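# Wheel cart through self-closing door into yellow bay

## Task

Get the utility cart through the self-closing door and into the yellow bay in the far room, so that every one of its four wheels sits within the taped outline and none rests on the tape itself. The case of copy paper has to be lying in the cart's top tray without any part of it extending beyond the tray's edges. The door must be closed when you finish. You may use one robot or both; if any robot topples or is left leaning, the task counts as failed.

## Robot and tools

ROBOTS. Two identical Hello Robot Stretch 4 units, r1 and r2. Each has an omni-wheel base, a lift carriage on a vertical mast, a telescoping arm reaching forward, and a wrist (yaw, pitch, roll) ending in a two-finger gripper. Height is about 1.6 m; the base edge is within 0.23 m of the base origin. A loose object may occasionally get nudged by something unseen.

ROBOT-TO-ROBOT CONTACT. Hard pressure between the robots fails and ends the scene; a hard collision may too. Closing one gripper on the other robot's fingers counts as such pressure. Once bases touch, even millimetres more driving presses hard. Objects touching robots do not count. Nothing in the state reports robot contact. The same base command can produce up to about 3 cm difference per metre between robots, so jointly carried loads can strain and tip a robot. Each robot reports in its own frames; only images, lidar_m and wrist_depth_mm reveal their relative placement.

FRAMES. Metres throughout. Base frame: origin on the floor below the base centre, x forward, y left, z up. hand_pose (a point between open fingertips) is in this frame and may be slightly wrong. The odometry frame is the base frame at scene start; base_odometry counts wheel rotation only (slip looks like travel), heading in rad, left positive, -3.142 to 3.142. If turned_by_wheels and turned_by_imu, summed across one move, disagree by over ~0.1 rad, the base likely struck something or slid, and heading is off by that gap. base_tilt is in degrees, forward and right positive, with a fixed bias up to ~3 degrees per robot.

move. Arguments: r1, r2 (one object per robot; an omitted robot gets nothing new), cameras (list of camera names or ["all"]; [] for none; omitted means none for an action, all for an empty call) and blocking, which must be false. Inside a robot's object put base, joints or both, plus optional speeds, pace, contact_limits; or end_of_arm by itself with the value "enable_torque" to re-power a limp wrist or gripper motor.
- base: a relative offset from where the base last reported itself (or where it is now, if a move was running). translate_m: straight ahead positive, -2 to 2 m. strafe_m: sideways, left positive, -2 to 2 m. rotate_rad: spin in place, counter-clockwise positive, -3.2 to 3.2. translate_m and strafe_m may be combined (straight-line drive to that point); rotate_rad goes alone.
- joints: absolute targets by name. lift_m 0 to 1.2; arm_m 0 to 0.55; wrist_yaw_rad -1.134 to 4.276 (0 ahead, left positive, 3.14 folded back, above 3.4 may hit the arm); wrist_pitch_rad -1.117 to 4.259 (0 level, 1.57 pointing down); wrist_roll_rad -1.117 to 4.259 (0 fingers level, positive clockwise seen from behind); gripper_m -0.038 to 0.141, fingertip gap in metres, reading may be off by up to 0.015; -0.02 or less makes fingers press together. Done tolerances: 0.004 m for lift, arm, gripper; 0.02 rad for wrist joints. Targets outside range are clipped and noted.
- pace: "slow", "default", "fast", "max". Base 0.1/0.3/0.4/0.6 m/s and 1/2/3/4 rad/s; lift 0.15/0.3/0.4/0.5 m/s; arm 0.1/0.4/0.6/0.7 m/s; wrist always 1.82 rad/s. Lift above 0.2 reduces base speed, down to 0.3 m/s and 1 rad/s at 1.2.
- speeds: per-joint top speed (lift, arm, wrist joints; not gripper), up to the max pace value.
- contact_limits: 0 (gentlest) to 1, default 0.5, for arm_m, lift_m, translate_m, strafe_m, rotate_rad, placed only alongside that same command. A base limit persists until the next action naming base. arm_m even at 0 needs 15-40 N to stop; for a light press use 0 and a target 1-3 mm past contact. When lifting a load, keep lift_m limit at least 0.15 for 1 kg, 0.3 for 2 kg.
All motions in one action begin together. A new move overrides only the targets it names; everything else keeps running. Actions last at most 15 s; moves time out after 14 s. Unknown keys make the call invalid; other bad values get it refused. A refusal, or an uncommanded stop, cancels the rest of that reply's move, wait and finished_scene calls.
Results: each robot's state plus requested images (the pictures line gives order; images may lag slightly). A robot under "as last shown" was not commanded; its status reads "not commanded". The "move" line gives "done" or the worst status per robot. Idle joints or bases may still be pushing toward old targets unseen.

wait: seconds 0 to 10, optional cameras. Returns early once any running move ends. wait(0) shows an "earlier move" line.

stop: brakes every running motion on both robots; braked motions read "stopped" and may keep pressing. It also re-brakes slack wheels; a "stop:" line says if they hold. Braking may drift off path.

zoom_image: camera and region [x0, y0, x1, y1] in pixels from the top-left, at most 504 by 504, only for cameras in the latest images.

finished_scene: scene (integer). Ends the scene irreversibly; the goal must hold with robots idle.

READINGS. lidar_m: 12 distances in metres, 30-degree sectors, first straight ahead then counter-clockwise (4th left, 7th behind, 10th right); "-" means nothing seen or closer than 0.25 m. It sees from ~0.15 m up, misses glass, thin legs and much behind. wrist_depth_mm: 7x7 grid of median depths, 100-2000 mm, "-" for too far/near/hidden/featureless. motor_effort: percent, positive toward higher joint values (wheels: positive turns right), peak in brackets. servo_current: mA for wrist and gripper servos, peak in brackets.

STATUSES. done; off_target (rested away from target, may still push); contact_stop (blocked, goes slack); time_out (target dropped); limit_stop_at_own_body; limit_stop_at_tilt (lean over 6 degrees, lift, arm and wheels go slack until it reduces); torque_fault (wrist or gripper motor limp, send enable_torque). on_its_own reports uncommanded behaviour. A slack lift sags and can drop a load; slack wheels can roll.

GRIPPING. Command a gap more than 0.015 below object width; ~0.06 below resists pulling. To hook behind a bar or handle, use -0.02 or less. Grip is confirmed by gripper servo_current rising, not by position or done.

SELF-COLLISION. Risk when the gripper is over the base with lift below ~0.2 (0.45 pointing down), when pitched up below -0.2 with roll below -0.4 or above 4, or when yaw+pitch is below about -1.1. With arm over 0.1, yaw+pitch below -1.4 or yaw above 3.4 can press on the arm silently. With the wrist folded back (yaw above 2.7), small tilts or rolls trigger stops. Very low lift with arm retracting can hit the base.

AVOID. Carrying over 1 kg with arm above 0.2 while driving or turning, especially fast; strong steady pushes with a high gripper. Drops, slams, hard hits on fixed or heavy things, letting things fall, tilted or fallen robots. Robots keep moving while you think.

Each tool is called after "Call:" as name([rows], argument=value, ...), one row to a line, values as JSON.

## Session

Call:
move()

Scene clock: 0.00 s.
r1.base_odometry: x=+0.000 y=+0.000 heading=+0.000
r1.turned_by_wheels: +0.000
r1.turned_by_imu: +0.000
r1.base_tilt: forward=-1.6 right=+1.3
r1.lidar_m: 1.92 2.25 3.81 1.93 0.97 0.84 0.83 0.93 0.77 0.76 0.93 1.59
r1.base_status: not commanded
r1.joint_positions: lift_m=+0.127 arm_m=+0.000 wrist_yaw_rad=+3.089 wrist_pitch_rad=+0.002 wrist_roll_rad=+0.000 gripper_m=+0.056
r1.joint_status: not commanded
r1.measured_speeds: all 0
r1.motor_effort: lift_m=+20 arm_m=-4 wheel_0=+0 wheel_1=+1 wheel_2=+1
r1.servo_current: wrist_yaw_rad=39 wrist_pitch_rad=46 wrist_roll_rad=65 gripper_m=39
r1.hand_pose: x=-0.1125 y=+0.1024 z=+0.3046 quat_wxyz=(+0.026, -0.001, +0.000, +1.000) (m; r1's base frame)
r1.wrist_depth_mm: 137 138 - - - - - / 113 139 - - - - - / 117 140 224 - - - - / 137 161 - - - - - / - - - - - - - / - - 191 - 187 - - / 842 759 750 788 788 732 768
r2.base_odometry: x=+0.000 y=+0.000 heading=+0.000
r2.turned_by_wheels: +0.000
r2.turned_by_imu: +0.000
r2.base_tilt: forward=-0.6 right=+0.1
r2.lidar_m: 2.02 1.45 1.40 1.49 2.01 2.22 2.34 3.17 1.60 3.62 2.59 2.46
r2.base_status: not commanded
r2.joint_positions: lift_m=+0.295 arm_m=+0.000 wrist_yaw_rad=+3.133 wrist_pitch_rad=+0.002 wrist_roll_rad=+0.000 gripper_m=+0.056
r2.joint_status: not commanded
r2.measured_speeds: all 0
r2.motor_effort: lift_m=+18 arm_m=-4 wheel_0=+0 wheel_1=-1 wheel_2=+0
r2.servo_current: wrist_yaw_rad=46 wrist_pitch_rad=39 wrist_roll_rad=46 gripper_m=59
r2.hand_pose: x=-0.1167 y=+0.0898 z=+0.4727 quat_wxyz=(+0.004, -0.001, +0.000, +1.000) (m; r2's base frame)
r2.wrist_depth_mm: - 140 - - - - - / - 126 150 - - - - / - 130 185 - - - - / 144 143 272 - - - - / 229 - - - - - - / 226 1576 196 1576 190 1618 1464 / 226 1060 1138 - - 1025 1060
pictures: r1_head_camera, r1_head_left_camera, r1_head_right_camera, r1_wrist_camera, r2_head_camera, r2_head_left_camera, r2_head_right_camera, r2_wrist_camera
Images, in order (width x height): r1_head_camera 420x560, r1_head_left_camera 420x672, r1_head_right_camera 420x672, r1_wrist_camera 616x392, r2_head_camera 420x560, r2_head_left_camera 420x672, r2_head_right_camera 420x672, r2_wrist_camera 616x392.

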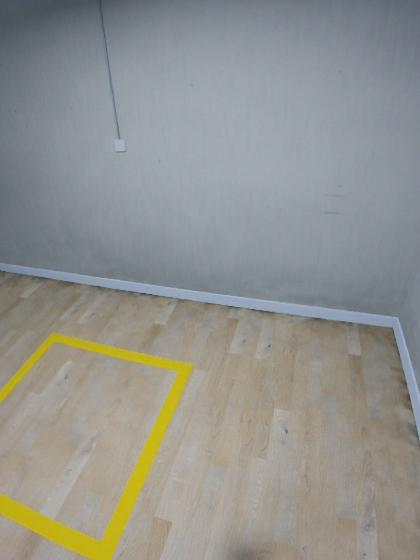

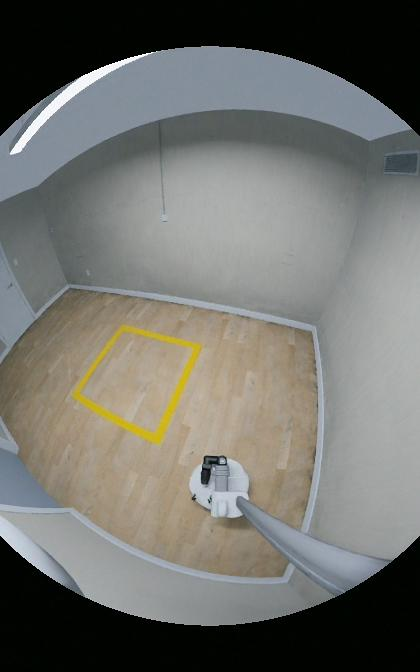

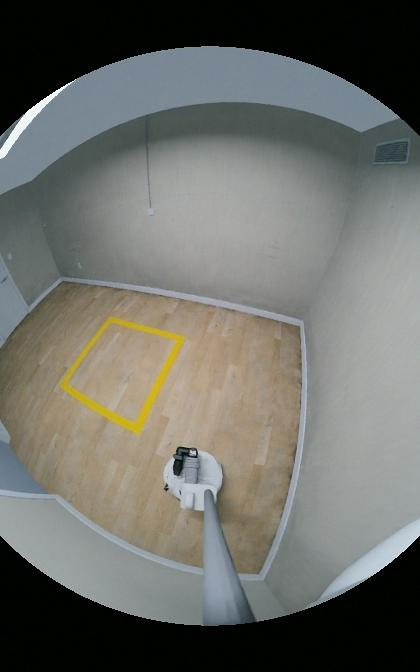

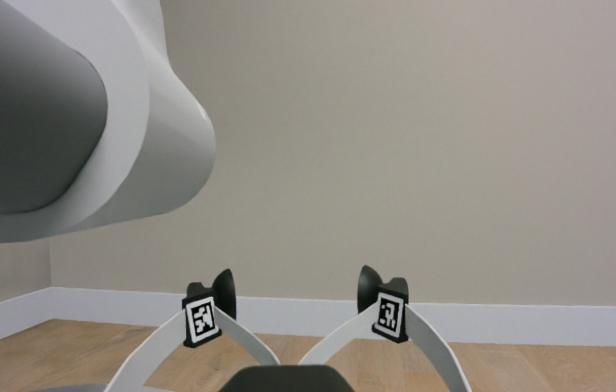

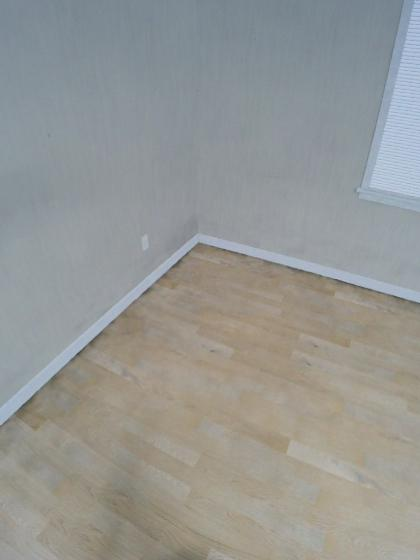

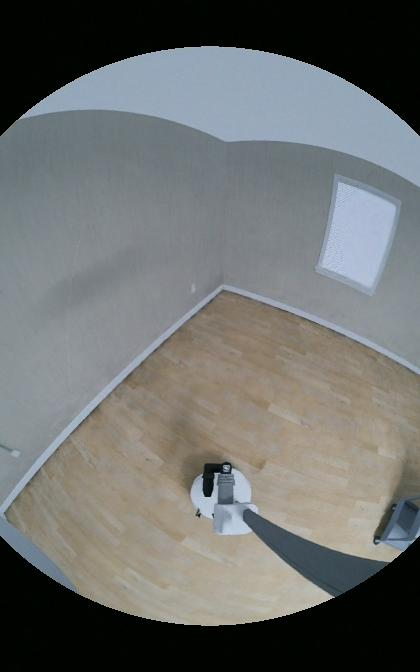

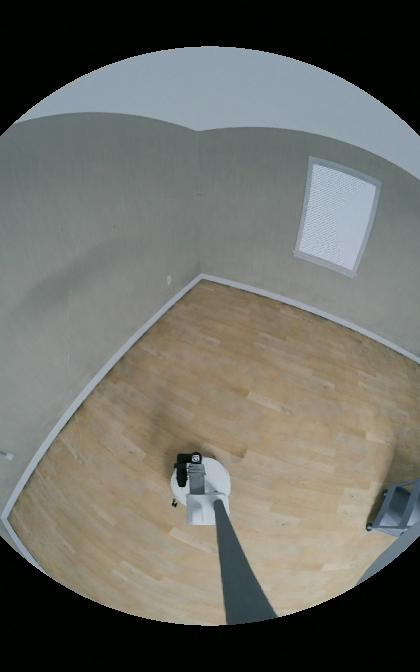

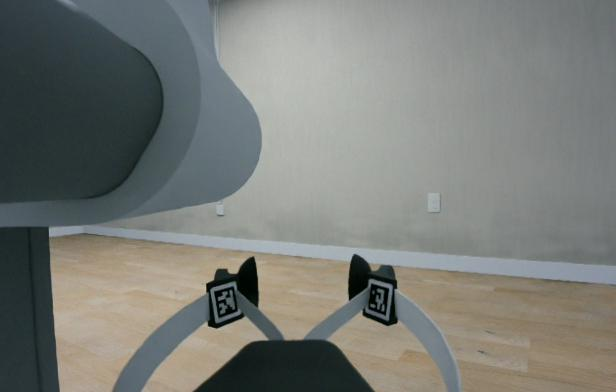

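Call:
move(blocking=false, r1={"base":{"rotate_rad":1.2}}, r2={"base":{"rotate_rad":-1.4}})

Call:
wait(seconds=3)

Call:
wait(seconds=1.5, cameras=["r1_head_camera","r1_head_left_camera","r2_head_camera","r2_head_left_camera","r2_head_right_camera"])

Scene clock: 4.20 s.
move: r1 moving; r2 moving
r1.base_odometry: x=+0.000 y=+0.000 heading=+0.252
r1.turned_by_wheels: +0.252
r1.turned_by_imu: +0.252
r1.base_tilt: forward=-1.6 right=+1.2
r1.lidar_m: 1.98 2.71 3.66 1.25 0.89 0.80 0.87 0.80 0.77 0.82 1.11 1.92
r1.base_status: rotate_rad moving
r1.joint_positions: lift_m=+0.127 arm_m=+0.000 wrist_yaw_rad=+3.089 wrist_pitch_rad=+0.002 wrist_roll_rad=+0.000 gripper_m=+0.056
r1.joint_status: not commanded
r1.measured_speeds: translate_m=-0.001 strafe_m=-0.001 rotate_rad=+0.980 lift_m=+0.000 arm_m=+0.000 wrist_yaw_rad=+0.000 wrist_pitch_rad=+0.000 wrist_roll_rad=+0.000
r1.motor_effort: lift_m=+20(20) arm_m=-4(4) wheel_0=-8(9) wheel_1=-6(9) wheel_2=-7(7)
r1.servo_current: wrist_yaw_rad=59(59) wrist_pitch_rad=39(46) wrist_roll_rad=46(59) gripper_m=39(39)
r1.hand_pose: x=-0.1125 y=+0.1024 z=+0.3046 quat_wxyz=(+0.026, -0.001, +0.000, +1.000) (m; r1's base frame)
r1.wrist_depth_mm: 136 138 - - - - - / 113 139 - - - - - / 114 140 226 - - - - / 137 160 - - - - - / - - - - - - - / - 1060 190 - 187 - - / 778 750 750 798 750 699 732
r2.base_odometry: x=+0.000 y=+0.000 heading=-0.252
r2.turned_by_wheels: -0.252
r2.turned_by_imu: -0.244
r2.base_tilt: forward=-0.7 right=+0.1
r2.lidar_m: 2.52 1.62 1.40 1.40 1.67 2.23 2.24 2.64 1.59 1.63 2.93 2.49
r2.base_status: rotate_rad moving
r2.joint_positions: lift_m=+0.295 arm_m=+0.000 wrist_yaw_rad=+3.133 wrist_pitch_rad=+0.002 wrist_roll_rad=+0.000 gripper_m=+0.056
r2.joint_status: not commanded
r2.measured_speeds: translate_m=+0.000 strafe_m=+0.000 rotate_rad=-0.974 lift_m=+0.000 arm_m=+0.000 wrist_yaw_rad=+0.000 wrist_pitch_rad=+0.000 wrist_roll_rad=+0.000
r2.motor_effort: lift_m=+18(18) arm_m=-4(4) wheel_0=+8(9) wheel_1=+8(10) wheel_2=+9(11)
r2.servo_current: wrist_yaw_rad=33(52) wrist_pitch_rad=39(46) wrist_roll_rad=52(52) gripper_m=39(59)
r2.hand_pose: x=-0.1167 y=+0.0898 z=+0.4727 quat_wxyz=(+0.004, -0.001, +0.000, +1.000) (m; r2's base frame)
r2.wrist_depth_mm: - 141 - - - - - / - 127 150 - - - - / - 130 184 - - - - / 144 143 272 - - - - / 229 - - - - - - / 227 1576 196 1576 190 1661 1464 / 226 1060 1138 - - 1060 1060
pictures: none

Scene clock: 5.53 s.
earlier move: r1 done; r2 moving
r1.base_odometry: x=+0.000 y=+0.000 heading=+1.200
r1.turned_by_wheels: +0.948
r1.turned_by_imu: +0.953
r1.base_tilt: forward=-1.6 right=+1.3
r1.lidar_m: 3.90 1.54 0.93 0.82 0.85 0.82 0.77 0.75 1.00 1.89 1.97 2.45
r1.base_status: done
r1.joint_positions: lift_m=+0.127 arm_m=+0.000 wrist_yaw_rad=+3.089 wrist_pitch_rad=+0.002 wrist_roll_rad=+0.000 gripper_m=+0.056
r1.joint_status: not commanded
r1.measured_speeds: all 0
r1.motor_effort: lift_m=+20(20) arm_m=-4(4) wheel_0=-2(10) wheel_1=-2(9) wheel_2=+0(8)
r1.servo_current: wrist_yaw_rad=65(65) wrist_pitch_rad=39(52) wrist_roll_rad=59(65) gripper_m=39(46)
r1.hand_pose: x=-0.1125 y=+0.1024 z=+0.3046 quat_wxyz=(+0.026, -0.001, +0.000, +1.000) (m; r1's base frame)
r1.wrist_depth_mm: 136 139 - - - - - / 113 139 - - - - - / 117 139 229 - - - - / 137 162 - - - - - / - - - - - - - / - - 191 - 188 - - / 788 163 750 798 778 778 778
r2.base_odometry: x=+0.000 y=+0.000 heading=-1.399
r2.turned_by_wheels: -1.148
r2.turned_by_imu: -1.117
r2.base_tilt: forward=-0.7 right=+0.1
r2.lidar_m: 3.09 2.48 2.50 1.73 1.43 1.40 1.59 2.23 2.23 2.53 2.05 1.61
r2.base_status: rotate_rad moving
r2.joint_positions: lift_m=+0.295 arm_m=+0.000 wrist_yaw_rad=+3.133 wrist_pitch_rad=+0.002 wrist_roll_rad=+0.000 gripper_m=+0.056
r2.joint_status: not commanded
r2.measured_speeds: all 0
r2.motor_effort: lift_m=+18(18) arm_m=-4(4) wheel_0=-1(11) wheel_1=+5(11) wheel_2=+4(11)
r2.servo_current: wrist_yaw_rad=46(59) wrist_pitch_rad=33(46) wrist_roll_rad=46(52) gripper_m=46(59)
r2.hand_pose: x=-0.1167 y=+0.0898 z=+0.4727 quat_wxyz=(+0.004, -0.001, +0.000, +1.000) (m; r2's base frame)
r2.wrist_depth_mm: - 140 - - - - - / - 126 151 - - - - / - 129 184 - - - - / 144 144 265 - - - - / 230 - - - - - - / 227 1576 195 1464 190 - - / 226 1042 1138 - - 1025 1025
wait: 1.33 of 3 s (r1 has come to rest)
pictures: none

Scene clock: 5.67 s.
earlier move: r2 done
r1.base_odometry: x=+0.000 y=+0.000 heading=+1.200
r1.turned_by_wheels: +0.000
r1.turned_by_imu: +0.000
r1.base_tilt: forward=-1.6 right=+1.3
r1.lidar_m: 3.91 1.54 0.91 0.84 0.86 0.84 0.78 0.79 1.00 1.92 1.94 2.47
r1.base_status: done
r1.joint_positions: lift_m=+0.127 arm_m=+0.000 wrist_yaw_rad=+3.089 wrist_pitch_rad=+0.002 wrist_roll_rad=+0.000 gripper_m=+0.056
r1.joint_status: not commanded
r1.measured_speeds: all 0
r1.motor_effort: lift_m=+20(20) arm_m=-4(4) wheel_0=-1(10) wheel_1=-1(9) wheel_2=+0(8)
r1.servo_current: wrist_yaw_rad=52(65) wrist_pitch_rad=39(52) wrist_roll_rad=46(65) gripper_m=39(46)
r1.hand_pose: x=-0.1125 y=+0.1024 z=+0.3046 quat_wxyz=(+0.026, -0.001, +0.000, +1.000) (m; r1's base frame)
r1.wrist_depth_mm: 136 139 - - - - - / 113 139 - - - - - / 118 140 229 - - - - / 137 162 - - - - - / - - - - - - - / - - 190 - 188 - - / 788 163 759 798 809 778 768
r2.base_odometry: x=+0.000 y=+0.000 heading=-1.399
r2.turned_by_wheels: +0.000
r2.turned_by_imu: +0.000
r2.base_tilt: forward=-0.7 right=+0.0
r2.lidar_m: 3.04 2.51 2.49 1.74 1.42 1.38 1.61 2.23 2.23 2.47 2.02 1.62
r2.base_status: done
r2.joint_positions: lift_m=+0.295 arm_m=+0.000 wrist_yaw_rad=+3.133 wrist_pitch_rad=+0.002 wrist_roll_rad=+0.000 gripper_m=+0.056
r2.joint_status: not commanded
r2.measured_speeds: all 0
r2.motor_effort: lift_m=+18(18) arm_m=-4(4) wheel_0=+2(11) wheel_1=+4(11) wheel_2=+4(11)
r2.servo_current: wrist_yaw_rad=39(59) wrist_pitch_rad=39(46) wrist_roll_rad=52(52) gripper_m=46(59)
r2.hand_pose: x=-0.1167 y=+0.0898 z=+0.4727 quat_wxyz=(+0.004, -0.001, +0.000, +1.000) (m; r2's base frame)
r2.wrist_depth_mm: - 141 - - - - - / - 126 150 - - - - / - 129 185 - - - - / 144 143 263 - - - - / 230 - - - - - - / 228 1576 196 1430 190 - - / 226 1060 1138 - - 1060 1025
wait: 0.13 of 1.5 s (r2 has come to rest)
pictures: r1_head_camera, r1_head_left_camera, r2_head_camera, r2_head_left_camera, r2_head_right_camera
Images, in order (width x height): r1_head_camera 420x560, r1_head_left_camera 420x672, r2_head_camera 420x560, r2_head_left_camera 420x672, r2_head_right_camera 420x672.

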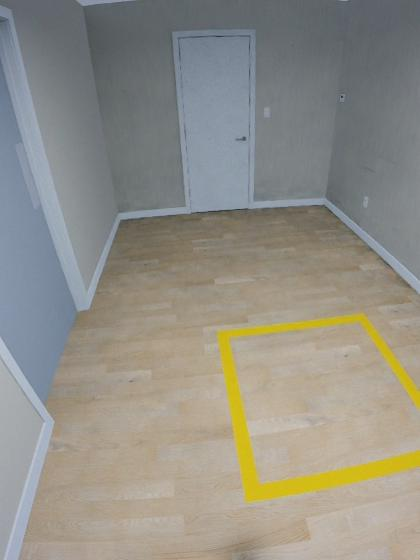

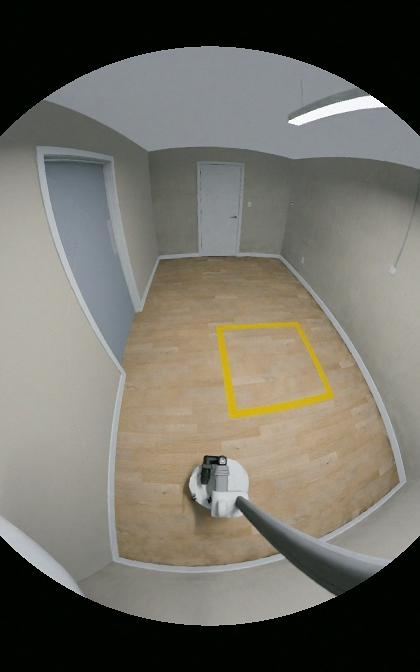

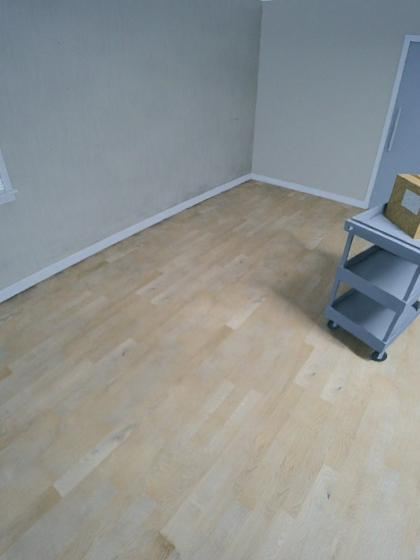

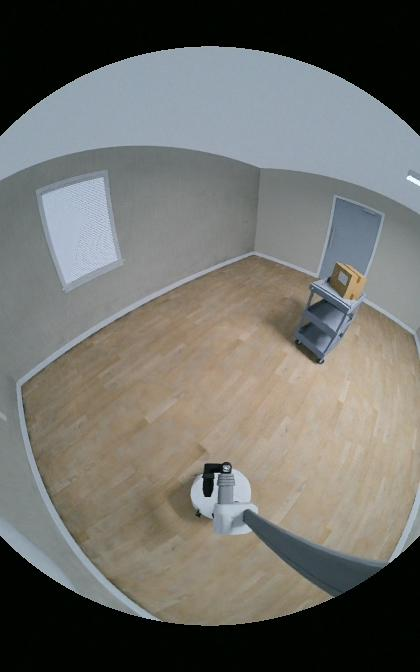

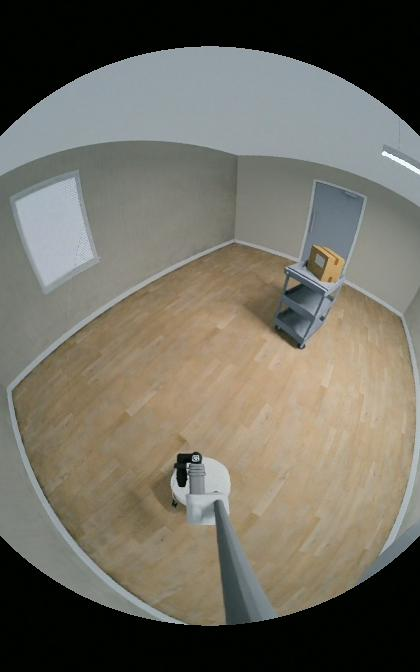

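Call:
zoom_image(camera="r2_head_camera", region=[260, 20, 420, 380])

Call:
zoom_image(camera="r2_head_left_camera", region=[260, 170, 420, 380])

Call:
zoom_image(camera="r1_head_left_camera", region=[20, 130, 180, 400])

Call:
zoom_image(camera="r2_head_right_camera", region=[260, 170, 400, 360])

Scaled by 1.400 from the camera's 420x560 image, which has a finer 1200x1600 frame.

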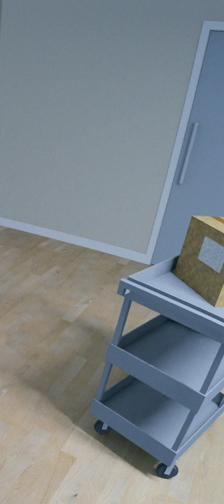

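Scaled by 2.400 from the camera's 420x672 image, which has a finer 600x960 frame.

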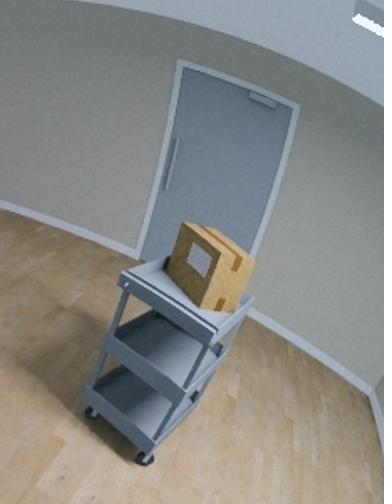

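Scaled by 1.867 from the camera's 420x672 image, which has a finer 600x960 frame.

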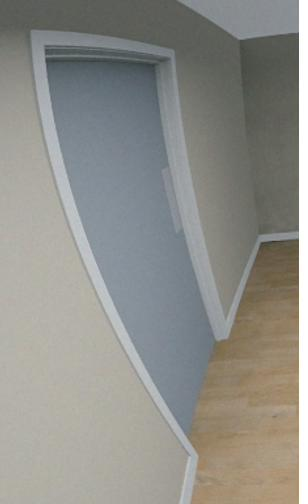

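Scaled by 2.653 from the camera's 420x672 image, which has a finer 600x960 frame.

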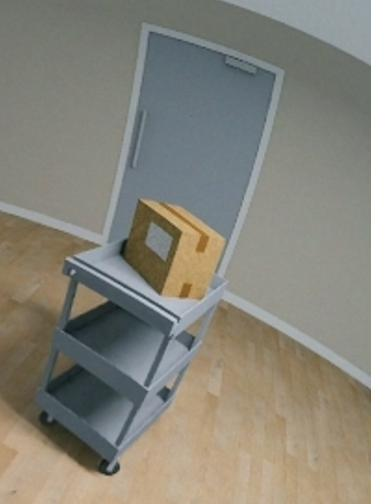

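Call:
move(blocking=false, r2={"base":{"rotate_rad":-0.75},"joints":{"lift_m":0.6}})

Call:
wait(seconds=3)

Call:
wait(seconds=1, cameras=["r2_head_camera","r2_head_left_camera","r2_head_right_camera"])

Scene clock: 26.47 s.
move: r2 moving
r1: as last shown
r1.base_tilt: forward=-1.6 right=+1.2
r1.lidar_m: 3.91 1.57 0.91 0.84 0.86 0.86 0.76 0.78 1.03 1.92 1.94 2.45
r1.motor_effort: lift_m=+20(20) arm_m=-4(4) wheel_0=-1(2) wheel_1=-1(2) wheel_2=+0(0)
r1.servo_current: wrist_yaw_rad=52(52) wrist_pitch_rad=33(46) wrist_roll_rad=46(65) gripper_m=39(46)
r1.wrist_depth_mm: 136 139 - - - - - / 113 139 - - - - - / 118 140 228 - - - - / 137 162 - - - - - / - - - - - - - / - - 190 - 187 - - / 778 163 750 798 778 768 768
r2.base_odometry: x=+0.000 y=+0.000 heading=-1.651
r2.turned_by_wheels: -0.252
r2.turned_by_imu: -0.244
r2.base_tilt: forward=-0.7 right=+0.0
r2.lidar_m: 1.76 2.67 2.50 2.18 1.48 1.38 1.45 1.90 2.20 2.28 2.95 1.62
r2.base_status: rotate_rad moving
r2.joint_positions: lift_m=+0.333 arm_m=+0.000 wrist_yaw_rad=+3.133 wrist_pitch_rad=+0.002 wrist_roll_rad=+0.000 gripper_m=+0.056
r2.joint_status: lift_m moving
r2.measured_speeds: translate_m=-0.001 strafe_m=+0.000 rotate_rad=-0.976 lift_m=+0.146 arm_m=+0.000 wrist_yaw_rad=+0.000 wrist_pitch_rad=+0.000 wrist_roll_rad=+0.000
r2.motor_effort: lift_m=+22(23) arm_m=-4(4) wheel_0=+3(10) wheel_1=+8(10) wheel_2=+10(11)
r2.servo_current: wrist_yaw_rad=46(59) wrist_pitch_rad=46(46) wrist_roll_rad=39(59) gripper_m=46(52)
r2.hand_pose: x=-0.1167 y=+0.0898 z=+0.5103 quat_wxyz=(+0.004, -0.001, +0.000, +1.000) (m; r2's base frame)
r2.wrist_depth_mm: - 141 - - - - - / - 126 142 - - - - / - 129 185 - - - - / 144 144 227 - - - - / 229 - - - - - - / 227 1618 196 1397 190 - - / 226 1118 1229 - - 1098 1078
pictures: none

Scene clock: 28.27 s.
earlier move: r2 done
r1.base_odometry: x=+0.000 y=+0.000 heading=+1.200
r1.turned_by_wheels: +0.000
r1.turned_by_imu: +0.000
r1.base_tilt: forward=-1.6 right=+1.3
r1.lidar_m: 3.89 1.54 0.92 0.84 0.86 0.87 0.77 0.77 1.01 1.92 1.97 2.48
r1.base_status: not commanded
r1.joint_positions: lift_m=+0.127 arm_m=+0.000 wrist_yaw_rad=+3.089 wrist_pitch_rad=+0.002 wrist_roll_rad=+0.000 gripper_m=+0.056
r1.joint_status: not commanded
r1.measured_speeds: all 0
r1.motor_effort: lift_m=+20(20) arm_m=-4(4) wheel_0=-2(2) wheel_1=-2(2) wheel_2=+0(0)
r1.servo_current: wrist_yaw_rad=72(72) wrist_pitch_rad=39(52) wrist_roll_rad=46(65) gripper_m=39(52)
r1.hand_pose: x=-0.1125 y=+0.1024 z=+0.3046 quat_wxyz=(+0.026, -0.001, +0.000, +1.000) (m; r1's base frame)
r1.wrist_depth_mm: 136 138 - - - - - / 113 139 - - - - - / 118 140 229 - - - - / 137 162 - - - - - / - - - - - - - / - - 191 - 187 - - / 788 163 759 798 788 778 768
r2.base_odometry: x=+0.000 y=+0.000 heading=-2.148
r2.turned_by_wheels: -0.497
r2.turned_by_imu: -0.484
r2.base_tilt: forward=-0.7 right=+0.1
r2.lidar_m: 1.61 3.78 2.63 2.48 2.09 1.50 1.40 1.46 1.94 2.23 2.31 3.04
r2.base_status: done
r2.joint_positions: lift_m=+0.600 arm_m=+0.000 wrist_yaw_rad=+3.133 wrist_pitch_rad=+0.002 wrist_roll_rad=+0.000 gripper_m=+0.056
r2.joint_status: all done
r2.measured_speeds: all 0
r2.motor_effort: lift_m=+21(26) arm_m=-4(4) wheel_0=+3(10) wheel_1=+4(10) wheel_2=+5(11)
r2.servo_current: wrist_yaw_rad=39(65) wrist_pitch_rad=39(46) wrist_roll_rad=39(59) gripper_m=52(52)
r2.hand_pose: x=-0.1167 y=+0.0898 z=+0.7775 quat_wxyz=(+0.004, -0.001, +0.000, +1.000) (m; r2's base frame)
r2.wrist_depth_mm: - 141 - - - - - / - 126 142 - - - - / - 129 185 - - - - / 144 144 218 - - - - / 219 - - - - - - / 220 - 189 - 189 - - / 224 - - - - - -
wait: 1.80 of 3 s (r2 has come to rest)
pictures: none

Scene clock: 29.27 s.
r1.base_odometry: x=+0.000 y=+0.000 heading=+1.200
r1.turned_by_wheels: +0.000
r1.turned_by_imu: +0.000
r1.base_tilt: forward=-1.6 right=+1.3
r1.lidar_m: 3.89 1.56 0.92 0.83 0.86 0.83 0.77 0.80 1.00 1.92 1.94 2.43
r1.base_status: not commanded
r1.joint_positions: lift_m=+0.127 arm_m=+0.000 wrist_yaw_rad=+3.089 wrist_pitch_rad=+0.002 wrist_roll_rad=+0.000 gripper_m=+0.056
r1.joint_status: not commanded
r1.measured_speeds: all 0
r1.motor_effort: lift_m=+20(20) arm_m=-4(4) wheel_0=-2(2) wheel_1=-1(2) wheel_2=+0(0)
r1.servo_current: wrist_yaw_rad=46(72) wrist_pitch_rad=39(52) wrist_roll_rad=52(65) gripper_m=39(52)
r1.hand_pose: x=-0.1125 y=+0.1024 z=+0.3046 quat_wxyz=(+0.026, -0.001, +0.000, +1.000) (m; r1's base frame)
r1.wrist_depth_mm: 136 139 - - - - - / 113 139 - - - - - / 118 139 229 - - - - / 137 162 - - - - - / - - - - - - - / - - 190 - 187 - - / 778 163 759 798 788 778 768
r2.base_odometry: x=+0.000 y=+0.000 heading=-2.148
r2.turned_by_wheels: +0.000
r2.turned_by_imu: +0.000
r2.base_tilt: forward=-0.7 right=+0.0
r2.lidar_m: 1.62 3.72 2.62 2.50 2.12 1.49 1.41 1.46 1.94 2.22 2.28 3.05
r2.base_status: done
r2.joint_positions: lift_m=+0.600 arm_m=+0.000 wrist_yaw_rad=+3.133 wrist_pitch_rad=+0.002 wrist_roll_rad=+0.000 gripper_m=+0.056
r2.joint_status: all done
r2.measured_speeds: all 0
r2.motor_effort: lift_m=+21(26) arm_m=-4(4) wheel_0=+2(10) wheel_1=+3(10) wheel_2=+4(11)
r2.servo_current: wrist_yaw_rad=46(65) wrist_pitch_rad=46(46) wrist_roll_rad=52(59) gripper_m=52(52)
r2.hand_pose: x=-0.1167 y=+0.0898 z=+0.7775 quat_wxyz=(+0.004, -0.001, +0.000, +1.000) (m; r2's base frame)
r2.wrist_depth_mm: - 140 - - - - - / - 126 141 - - - - / - 129 184 - - - - / 144 143 217 - - - - / 220 - - - - - - / 220 - 189 - 188 - - / 225 - - - - - -
wait: 1.00 s; at rest by 0.27 s
pictures: r2_head_camera, r2_head_left_camera, r2_head_right_camera
Images, in order (width x height): r2_head_camera 420x560, r2_head_left_camera 420x672, r2_head_right_camera 420x672.

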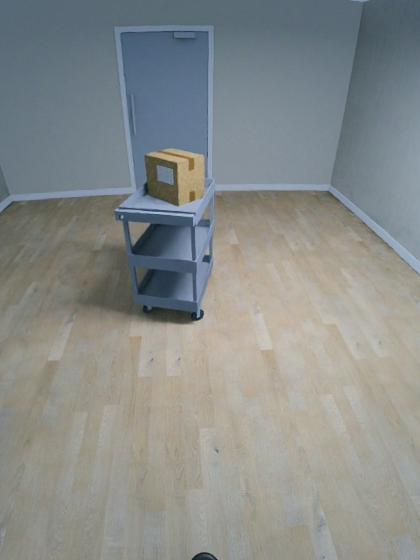

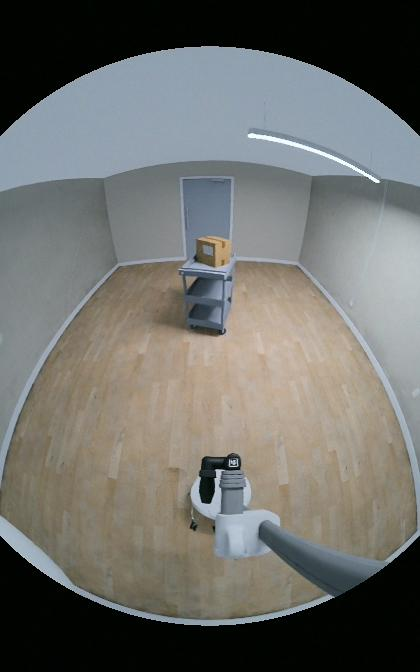

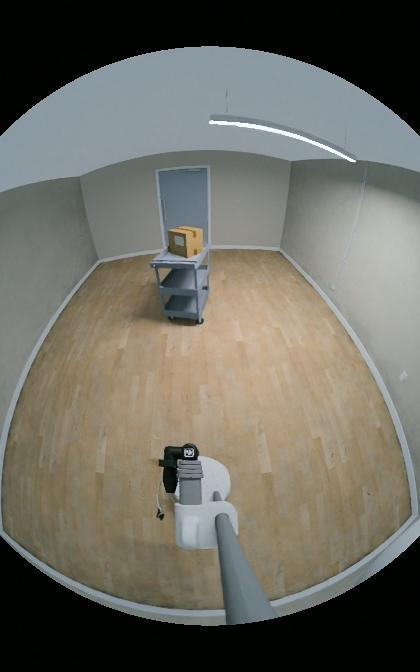

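Call:
zoom_image(camera="r2_head_camera", region=[100, 20, 240, 330])

Call:
zoom_image(camera="r2_head_camera", region=[105, 140, 225, 230])

Scaled by 1.626 from the camera's 420x560 image, which has a finer 1200x1600 frame.

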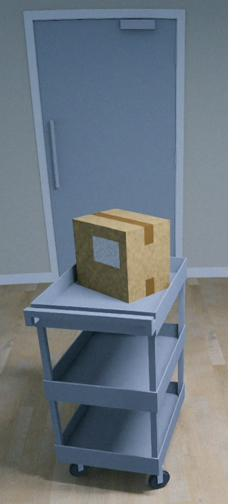

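Scaled by 4.200 from the camera's 420x560 image, which has a finer 1200x1600 frame.

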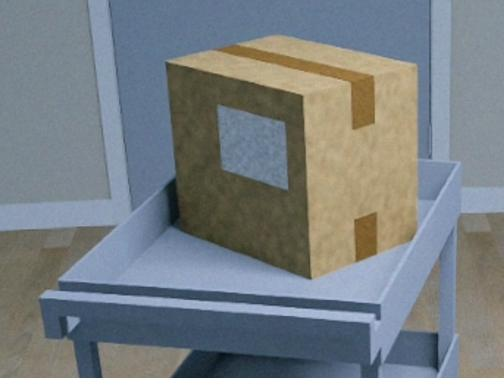

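Call:
move(blocking=false, r2={"base":{"translate_m":0.3,"strafe_m":1.15},"pace":"fast"})

Call:
wait(seconds=6)

Call:
move(blocking=false, r2={"base":{"translate_m":1.6},"pace":"fast"})

Call:
wait(seconds=8, cameras=["r2_head_camera","r2_head_right_camera","r2_head_left_camera"])

Scene clock: 64.20 s.
move: r2 moving
r1: as last shown
r1.lidar_m: 3.92 1.54 0.93 0.84 0.84 0.85 0.77 0.77 0.98 1.91 1.96 2.45
r1.motor_effort: lift_m=+20(20) arm_m=-4(4) wheel_0=-2(2) wheel_1=-2(2) wheel_2=+0(0)
r1.servo_current: wrist_yaw_rad=39(65) wrist_pitch_rad=46(52) wrist_roll_rad=46(78) gripper_m=39(52)
r1.wrist_depth_mm: 136 138 - - - - - / 113 139 - - - - - / 117 140 228 - - - - / 137 162 - - - - - / - - - - - - - / - - 190 - 187 - - / 788 163 750 809 788 778 778
r2.base_odometry: x=+0.035 y=-0.038 heading=-2.149
r2.turned_by_wheels: +0.000
r2.turned_by_imu: +0.000
r2.base_tilt: forward=-0.7 right=+0.2
r2.lidar_m: 1.57 3.66 2.59 2.44 2.15 1.50 1.42 1.49 1.94 2.27 2.35 3.11
r2.base_status: translate_m moving; strafe_m moving
r2.joint_positions: lift_m=+0.600 arm_m=+0.000 wrist_yaw_rad=+3.133 wrist_pitch_rad=+0.002 wrist_roll_rad=+0.000 gripper_m=+0.056
r2.joint_status: not commanded
r2.measured_speeds: translate_m=+0.049 strafe_m=+0.194 rotate_rad=-0.001 lift_m=+0.000 arm_m=+0.000 wrist_yaw_rad=+0.000 wrist_pitch_rad=+0.000 wrist_roll_rad=+0.000
r2.motor_effort: lift_m=+21(21) arm_m=-3(4) wheel_0=-8(12) wheel_1=+14(15) wheel_2=-9(9)
r2.servo_current: wrist_yaw_rad=46(52) wrist_pitch_rad=46(46) wrist_roll_rad=46(59) gripper_m=46(59)
r2.hand_pose: x=-0.1167 y=+0.0898 z=+0.7775 quat_wxyz=(+0.004, -0.001, +0.000, +1.000) (m; r2's base frame)
r2.wrist_depth_mm: - 140 - - - - - / - 123 145 - - - - / - 127 188 - - - - / 144 143 217 - - - - / 218 - - - - - - / 217 - 189 - 189 - - / 223 - - - - - -
pictures: none

Scene clock: 67.93 s.
earlier move: r2 done
r1.base_odometry: x=+0.000 y=+0.000 heading=+1.200
r1.turned_by_wheels: +0.000
r1.turned_by_imu: +0.000
r1.base_tilt: forward=-1.6 right=+1.3
r1.lidar_m: 3.88 1.55 0.92 0.84 0.85 0.85 0.76 0.79 1.00 1.91 1.95 2.47
r1.base_status: not commanded
r1.joint_positions: lift_m=+0.127 arm_m=+0.000 wrist_yaw_rad=+3.089 wrist_pitch_rad=+0.002 wrist_roll_rad=+0.000 gripper_m=+0.056
r1.joint_status: not commanded
r1.measured_speeds: all 0
r1.motor_effort: lift_m=+20(20) arm_m=-4(4) wheel_0=-2(2) wheel_1=-1(2) wheel_2=+0(0)
r1.servo_current: wrist_yaw_rad=33(72) wrist_pitch_rad=52(52) wrist_roll_rad=52(78) gripper_m=39(52)
r1.hand_pose: x=-0.1125 y=+0.1024 z=+0.3046 quat_wxyz=(+0.026, -0.001, +0.000, +1.000) (m; r1's base frame)
r1.wrist_depth_mm: 137 138 - - - - - / 113 139 - - - - - / 117 140 229 - - - - / 137 161 - - - - - / - - - - - - - / - - 190 - 187 - - / 788 163 759 798 788 768 778
r2.base_odometry: x=+0.799 y=-0.879 heading=-2.149
r2.turned_by_wheels: +0.000
r2.turned_by_imu: +0.002
r2.base_tilt: forward=-0.7 right=+0.0
r2.lidar_m: 4.03 2.10 1.44 1.33 1.41 1.85 1.76 1.80 2.42 3.36 3.49 1.59
r2.base_status: done
r2.joint_positions: lift_m=+0.600 arm_m=+0.000 wrist_yaw_rad=+3.133 wrist_pitch_rad=+0.002 wrist_roll_rad=+0.000 gripper_m=+0.056
r2.joint_status: not commanded
r2.measured_speeds: all 0
r2.motor_effort: lift_m=+21(21) arm_m=-4(4) wheel_0=-1(15) wheel_1=-2(16) wheel_2=-5(9)
r2.servo_current: wrist_yaw_rad=46(59) wrist_pitch_rad=46(46) wrist_roll_rad=46(59) gripper_m=46(59)
r2.hand_pose: x=-0.1167 y=+0.0898 z=+0.7775 quat_wxyz=(+0.004, -0.001, +0.000, +1.000) (m; r2's base frame)
r2.wrist_depth_mm: - 140 - - - - - / - 126 142 - - - - / - 130 185 - - - - / 144 143 207 - - - - / 220 - - - - - - / 220 - 190 - 189 - - / 226 1537 1708 - - 1756 1618
wait: 3.73 of 6 s (r2 has come to rest)
pictures: none

Scene clock: 68.43 s.
move: r2 moving
r1: as last shown
r1.lidar_m: 3.93 1.56 0.91 0.84 0.85 0.84 0.78 0.79 1.02 1.91 1.94 2.49
r1.motor_effort: lift_m=+20(20) arm_m=-4(4) wheel_0=-2(2) wheel_1=-2(2) wheel_2=+0(0)
r1.servo_current: wrist_yaw_rad=52(65) wrist_pitch_rad=39(52) wrist_roll_rad=59(59) gripper_m=39(46)
r1.wrist_depth_mm: 137 138 - - - - - / 113 139 - - - - - / 118 139 229 - - - - / 137 161 - - - - - / - - - - - - - / - - 190 - 187 - - / 788 163 759 820 788 768 778
r2.base_odometry: x=+0.772 y=-0.921 heading=-2.149
r2.turned_by_wheels: +0.000
r2.turned_by_imu: +0.000
r2.base_tilt: forward=-0.7 right=+0.1
r2.lidar_m: 3.99 2.09 1.41 1.36 1.40 1.90 1.80 1.88 2.49 3.35 3.48 1.53
r2.base_status: translate_m moving
r2.joint_positions: lift_m=+0.600 arm_m=+0.000 wrist_yaw_rad=+3.133 wrist_pitch_rad=+0.002 wrist_roll_rad=+0.000 gripper_m=+0.056
r2.joint_status: not commanded
r2.measured_speeds: translate_m=+0.193 strafe_m=-0.001 rotate_rad=-0.003 lift_m=+0.000 arm_m=+0.000 wrist_yaw_rad=+0.000 wrist_pitch_rad=+0.000 wrist_roll_rad=+0.000
r2.motor_effort: lift_m=+21(21) arm_m=-4(4) wheel_0=+9(12) wheel_1=+9(9) wheel_2=-14(15)
r2.servo_current: wrist_yaw_rad=20(59) wrist_pitch_rad=39(46) wrist_roll_rad=46(52) gripper_m=52(52)
r2.hand_pose: x=-0.1167 y=+0.0898 z=+0.7775 quat_wxyz=(+0.004, -0.001, +0.000, +1.000) (m; r2's base frame)
r2.wrist_depth_mm: - 140 - - - - - / - 123 145 - - - - / - 127 187 - - - - / 144 143 216 - - - - / 218 - - - - - - / 216 - 189 - 189 - - / 224 1576 1708 - - 1708 1618
pictures: none

Scene clock: 73.23 s.
earlier move: r2 done
r1.base_odometry: x=+0.000 y=+0.000 heading=+1.200
r1.turned_by_wheels: +0.000
r1.turned_by_imu: +0.000
r1.base_tilt: forward=-1.6 right=+1.3
r1.lidar_m: 3.92 1.54 0.93 0.82 0.86 0.84 0.77 0.81 1.00 1.91 1.96 2.43
r1.base_status: not commanded
r1.joint_positions: lift_m=+0.127 arm_m=+0.000 wrist_yaw_rad=+3.089 wrist_pitch_rad=+0.002 wrist_roll_rad=+0.000 gripper_m=+0.056
r1.joint_status: not commanded
r1.measured_speeds: all 0
r1.motor_effort: lift_m=+20(20) arm_m=-4(4) wheel_0=-1(3) wheel_1=-1(2) wheel_2=+0(0)
r1.servo_current: wrist_yaw_rad=52(72) wrist_pitch_rad=33(52) wrist_roll_rad=46(72) gripper_m=39(52)
r1.hand_pose: x=-0.1125 y=+0.1024 z=+0.3046 quat_wxyz=(+0.026, -0.001, +0.000, +1.000) (m; r1's base frame)
r1.wrist_depth_mm: 136 139 - - - - - / 113 139 - - - - - / 118 140 229 - - - - / 137 161 - - - - - / - - - - - - - / - - 190 - 187 - - / 778 163 759 798 798 778 778
r2.base_odometry: x=-0.075 y=-2.220 heading=-2.149
r2.turned_by_wheels: +0.000
r2.turned_by_imu: +0.003
r2.base_tilt: forward=-0.7 right=+0.1
r2.lidar_m: 2.41 2.16 1.51 1.42 1.51 1.98 3.39 3.44 3.47 0.69 0.81 2.61
r2.base_status: done
r2.joint_positions: lift_m=+0.600 arm_m=+0.000 wrist_yaw_rad=+3.133 wrist_pitch_rad=+0.002 wrist_roll_rad=+0.000 gripper_m=+0.056
r2.joint_status: not commanded
r2.measured_speeds: all 0
r2.motor_effort: lift_m=+21(21) arm_m=-4(4) wheel_0=+1(12) wheel_1=+1(10) wheel_2=+1(17)
r2.servo_current: wrist_yaw_rad=39(59) wrist_pitch_rad=46(46) wrist_roll_rad=52(65) gripper_m=52(59)
r2.hand_pose: x=-0.1167 y=+0.0898 z=+0.7775 quat_wxyz=(+0.004, -0.001, +0.000, +1.000) (m; r2's base frame)
r2.wrist_depth_mm: - 141 - - - - 1808 / - 127 150 - - - 1863 / - 129 185 - - - 1863 / 144 144 265 - - - - / 229 - - - - - - / 227 - 196 - 192 - - / 226 1708 1756 - - 1708 1618
wait: 4.80 of 8 s (r2 has come to rest)
pictures: r2_head_camera, r2_head_left_camera, r2_head_right_camera
Images, in order (width x height): r2_head_camera 420x560, r2_head_left_camera 420x672, r2_head_right_camera 420x672.

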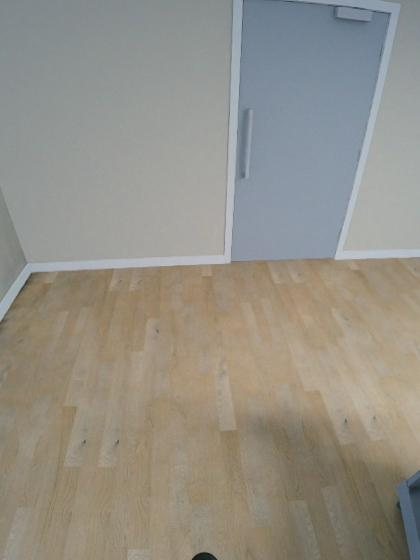

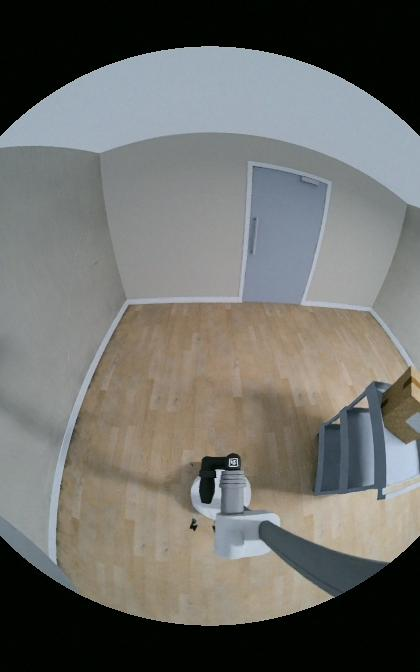

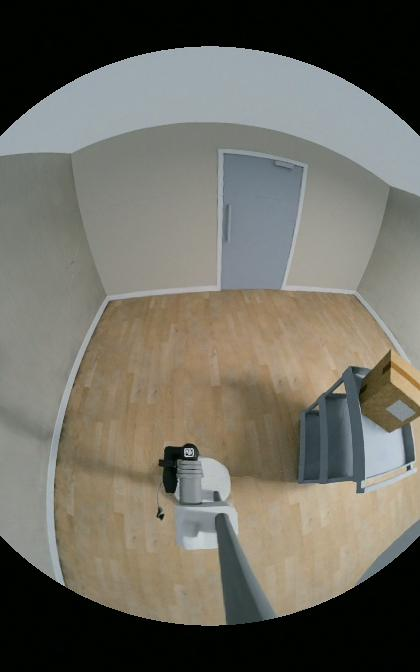

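Call:
move(blocking=false, r2={"base":{"translate_m":0.95,"strafe_m":-0.28},"joints":{"lift_m":0.85,"wrist_yaw_rad":0,"gripper_m":0.12}})

Call:
wait(seconds=8)

Call:
wait(seconds=1, cameras=["r2_head_camera","r2_wrist_camera","r2_head_left_camera"])

Scene clock: 83.33 s.
move: r2 moving
r1: as last shown
r1.lidar_m: 3.92 1.53 0.93 0.84 0.85 0.86 0.77 0.80 0.97 1.92 1.94 2.47
r1.motor_effort: lift_m=+20(20) arm_m=-4(4) wheel_0=-2(2) wheel_1=-1(2) wheel_2=+0(0)
r1.servo_current: wrist_yaw_rad=46(59) wrist_pitch_rad=39(52) wrist_roll_rad=52(72) gripper_m=39(46)
r1.wrist_depth_mm: 136 138 - - - - - / 113 139 - - - - - / 117 139 229 - - - - / 137 162 - - - - - / - - - - - - - / - - 190 - 187 - - / 798 163 750 798 788 788 778
r2.base_odometry: x=-0.099 y=-2.241 heading=-2.148
r2.turned_by_wheels: +0.000
r2.turned_by_imu: +0.001
r2.base_tilt: forward=-0.7 right=+0.0
r2.lidar_m: 2.39 2.18 1.55 1.45 1.51 1.97 3.40 3.49 0.71 0.69 0.80 2.57
r2.base_status: translate_m moving; strafe_m moving
r2.joint_positions: lift_m=+0.638 arm_m=+0.000 wrist_yaw_rad=+2.571 wrist_pitch_rad=+0.002 wrist_roll_rad=+0.000 gripper_m=+0.075
r2.joint_status: lift_m moving; wrist_yaw_rad moving; gripper_m moving
r2.measured_speeds: translate_m=+0.121 strafe_m=-0.037 rotate_rad=-0.001 lift_m=+0.146 arm_m=+0.000 wrist_yaw_rad=-1.728 wrist_pitch_rad=+0.000 wrist_roll_rad=+0.000
r2.motor_effort: lift_m=+21(26) arm_m=-4(4) wheel_0=+7(11) wheel_1=+6(7) wheel_2=-13(13)
r2.servo_current: wrist_yaw_rad=137(137) wrist_pitch_rad=39(46) wrist_roll_rad=46(52) gripper_m=85(98)
r2.hand_pose: x=-0.0245 y=+0.2294 z=+0.8154 quat_wxyz=(+0.282, -0.001, +0.000, +0.960) (m; r2's base frame)
r2.wrist_depth_mm: - - - - 1921 - - / - - - - 1983 - - / - - - - 1983 - - / - - - - - - - / - - - - - - - / - - 190 - 188 - - / 1808 1708 1808 - - - -
pictures: none

Scene clock: 87.57 s.
earlier move: r2 done
r1.base_odometry: x=+0.000 y=+0.000 heading=+1.200
r1.turned_by_wheels: +0.000
r1.turned_by_imu: +0.000
r1.base_tilt: forward=-1.6 right=+1.3
r1.lidar_m: 3.92 1.57 0.92 0.84 0.85 0.84 0.78 0.78 1.01 1.92 1.95 2.45
r1.base_status: not commanded
r1.joint_positions: lift_m=+0.127 arm_m=+0.000 wrist_yaw_rad=+3.089 wrist_pitch_rad=+0.002 wrist_roll_rad=+0.000 gripper_m=+0.056
r1.joint_status: not commanded
r1.measured_speeds: all 0
r1.motor_effort: lift_m=+20(20) arm_m=-4(4) wheel_0=-2(2) wheel_1=-2(2) wheel_2=+0(0)
r1.servo_current: wrist_yaw_rad=46(65) wrist_pitch_rad=39(52) wrist_roll_rad=46(72) gripper_m=39(52)
r1.hand_pose: x=-0.1125 y=+0.1024 z=+0.3046 quat_wxyz=(+0.026, -0.001, +0.000, +1.000) (m; r1's base frame)
r1.wrist_depth_mm: 136 138 - - - - - / 114 139 - - - - - / 118 140 228 - - - - / 137 161 - - - - - / - - - - - - - / - - 190 - 186 - - / 788 163 750 798 788 778 778
r2.base_odometry: x=-0.828 y=-2.863 heading=-2.148
r2.turned_by_wheels: +0.000
r2.turned_by_imu: +0.001
r2.base_tilt: forward=-0.7 right=+0.1
r2.lidar_m: 1.47 1.58 1.84 1.75 1.79 2.44 - 0.76 0.75 2.97 2.26 1.61
r2.base_status: done
r2.joint_positions: lift_m=+0.850 arm_m=+0.000 wrist_yaw_rad=+0.003 wrist_pitch_rad=+0.002 wrist_roll_rad=+0.000 gripper_m=+0.120
r2.joint_status: all done
r2.measured_speeds: all 0
r2.motor_effort: lift_m=+20(26) arm_m=-4(4) wheel_0=+2(11) wheel_1=+3(8) wheel_2=-5(14)
r2.servo_current: wrist_yaw_rad=46(137) wrist_pitch_rad=46(46) wrist_roll_rad=52(59) gripper_m=46(111)
r2.hand_pose: x=+0.4596 y=-0.0866 z=+1.0276 quat_wxyz=(+1.000, +0.000, +0.001, +0.001) (m; r2's base frame)
r2.wrist_depth_mm: - - - - - - - / - - - 1281 - - - / - - - 1281 - - - / - - - - - - - / - - - - - - - / - 185 190 - 185 - - / - - - - - - -
wait: 4.23 of 8 s (r2 has come to rest)
pictures: none

Scene clock: 88.57 s.
r1.base_odometry: x=+0.000 y=+0.000 heading=+1.200
r1.turned_by_wheels: +0.000
r1.turned_by_imu: +0.000
r1.base_tilt: forward=-1.6 right=+1.3
r1.lidar_m: 3.93 1.54 0.93 0.83 0.86 0.86 0.77 0.79 0.99 1.92 1.95 2.45
r1.base_status: not commanded
r1.joint_positions: lift_m=+0.127 arm_m=+0.000 wrist_yaw_rad=+3.089 wrist_pitch_rad=+0.002 wrist_roll_rad=+0.000 gripper_m=+0.056
r1.joint_status: not commanded
r1.measured_speeds: all 0
r1.motor_effort: lift_m=+20(20) arm_m=-4(4) wheel_0=-1(2) wheel_1=-1(2) wheel_2=+0(0)
r1.servo_current: wrist_yaw_rad=52(65) wrist_pitch_rad=46(52) wrist_roll_rad=52(72) gripper_m=39(52)
r1.hand_pose: x=-0.1125 y=+0.1024 z=+0.3046 quat_wxyz=(+0.026, -0.001, +0.000, +1.000) (m; r1's base frame)
r1.wrist_depth_mm: 137 139 - - - - - / 113 139 - - - - - / 117 140 229 - - - - / 137 162 - - - - - / - - - - - - - / - - 191 - 187 - - / 778 163 750 809 788 778 778
r2.base_odometry: x=-0.828 y=-2.863 heading=-2.148
r2.turned_by_wheels: +0.000
r2.turned_by_imu: +0.000
r2.base_tilt: forward=-0.7 right=+0.0
r2.lidar_m: 1.48 1.55 1.87 1.74 1.81 2.41 - 0.79 0.74 2.98 2.26 1.63
r2.base_status: done
r2.joint_positions: lift_m=+0.850 arm_m=+0.000 wrist_yaw_rad=+0.003 wrist_pitch_rad=+0.002 wrist_roll_rad=+0.000 gripper_m=+0.120
r2.joint_status: all done
r2.measured_speeds: all 0
r2.motor_effort: lift_m=+20(26) arm_m=-4(4) wheel_0=+2(11) wheel_1=+3(8) wheel_2=-5(14)
r2.servo_current: wrist_yaw_rad=52(137) wrist_pitch_rad=39(46) wrist_roll_rad=46(59) gripper_m=52(111)
r2.hand_pose: x=+0.4596 y=-0.0866 z=+1.0276 quat_wxyz=(+1.000, +0.000, +0.001, +0.001) (m; r2's base frame)
r2.wrist_depth_mm: - - - - - - - / - - - 1308 - - - / - - - 1281 - - - / - - - - - - - / - - - - - - - / - 186 190 - 186 - - / - - - - - - -
wait: 1.00 s; at rest by 0.27 s
pictures: r2_head_camera, r2_head_left_camera, r2_wrist_camera
Images, in order (width x height): r2_head_camera 420x560, r2_head_left_camera 420x672, r2_wrist_camera 616x392.

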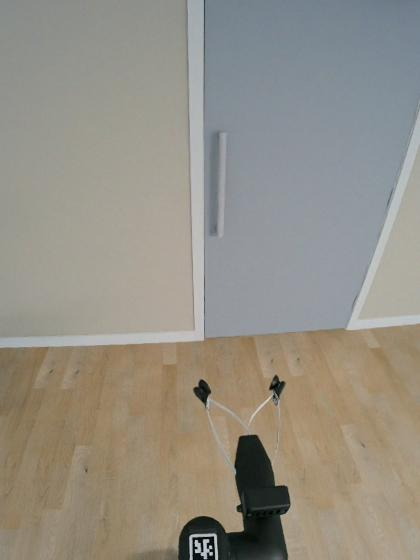

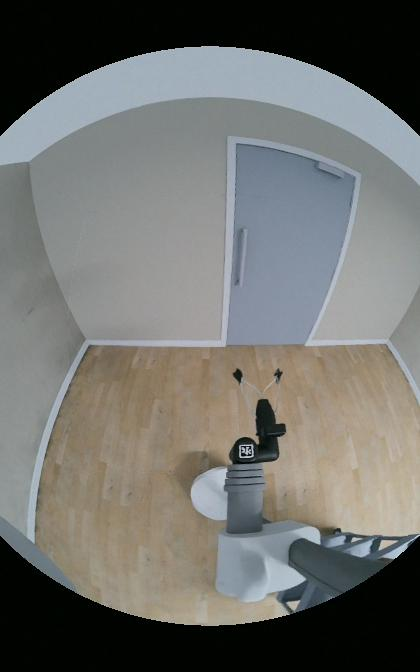

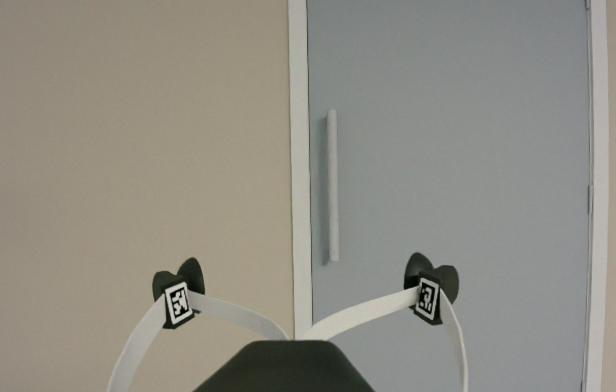

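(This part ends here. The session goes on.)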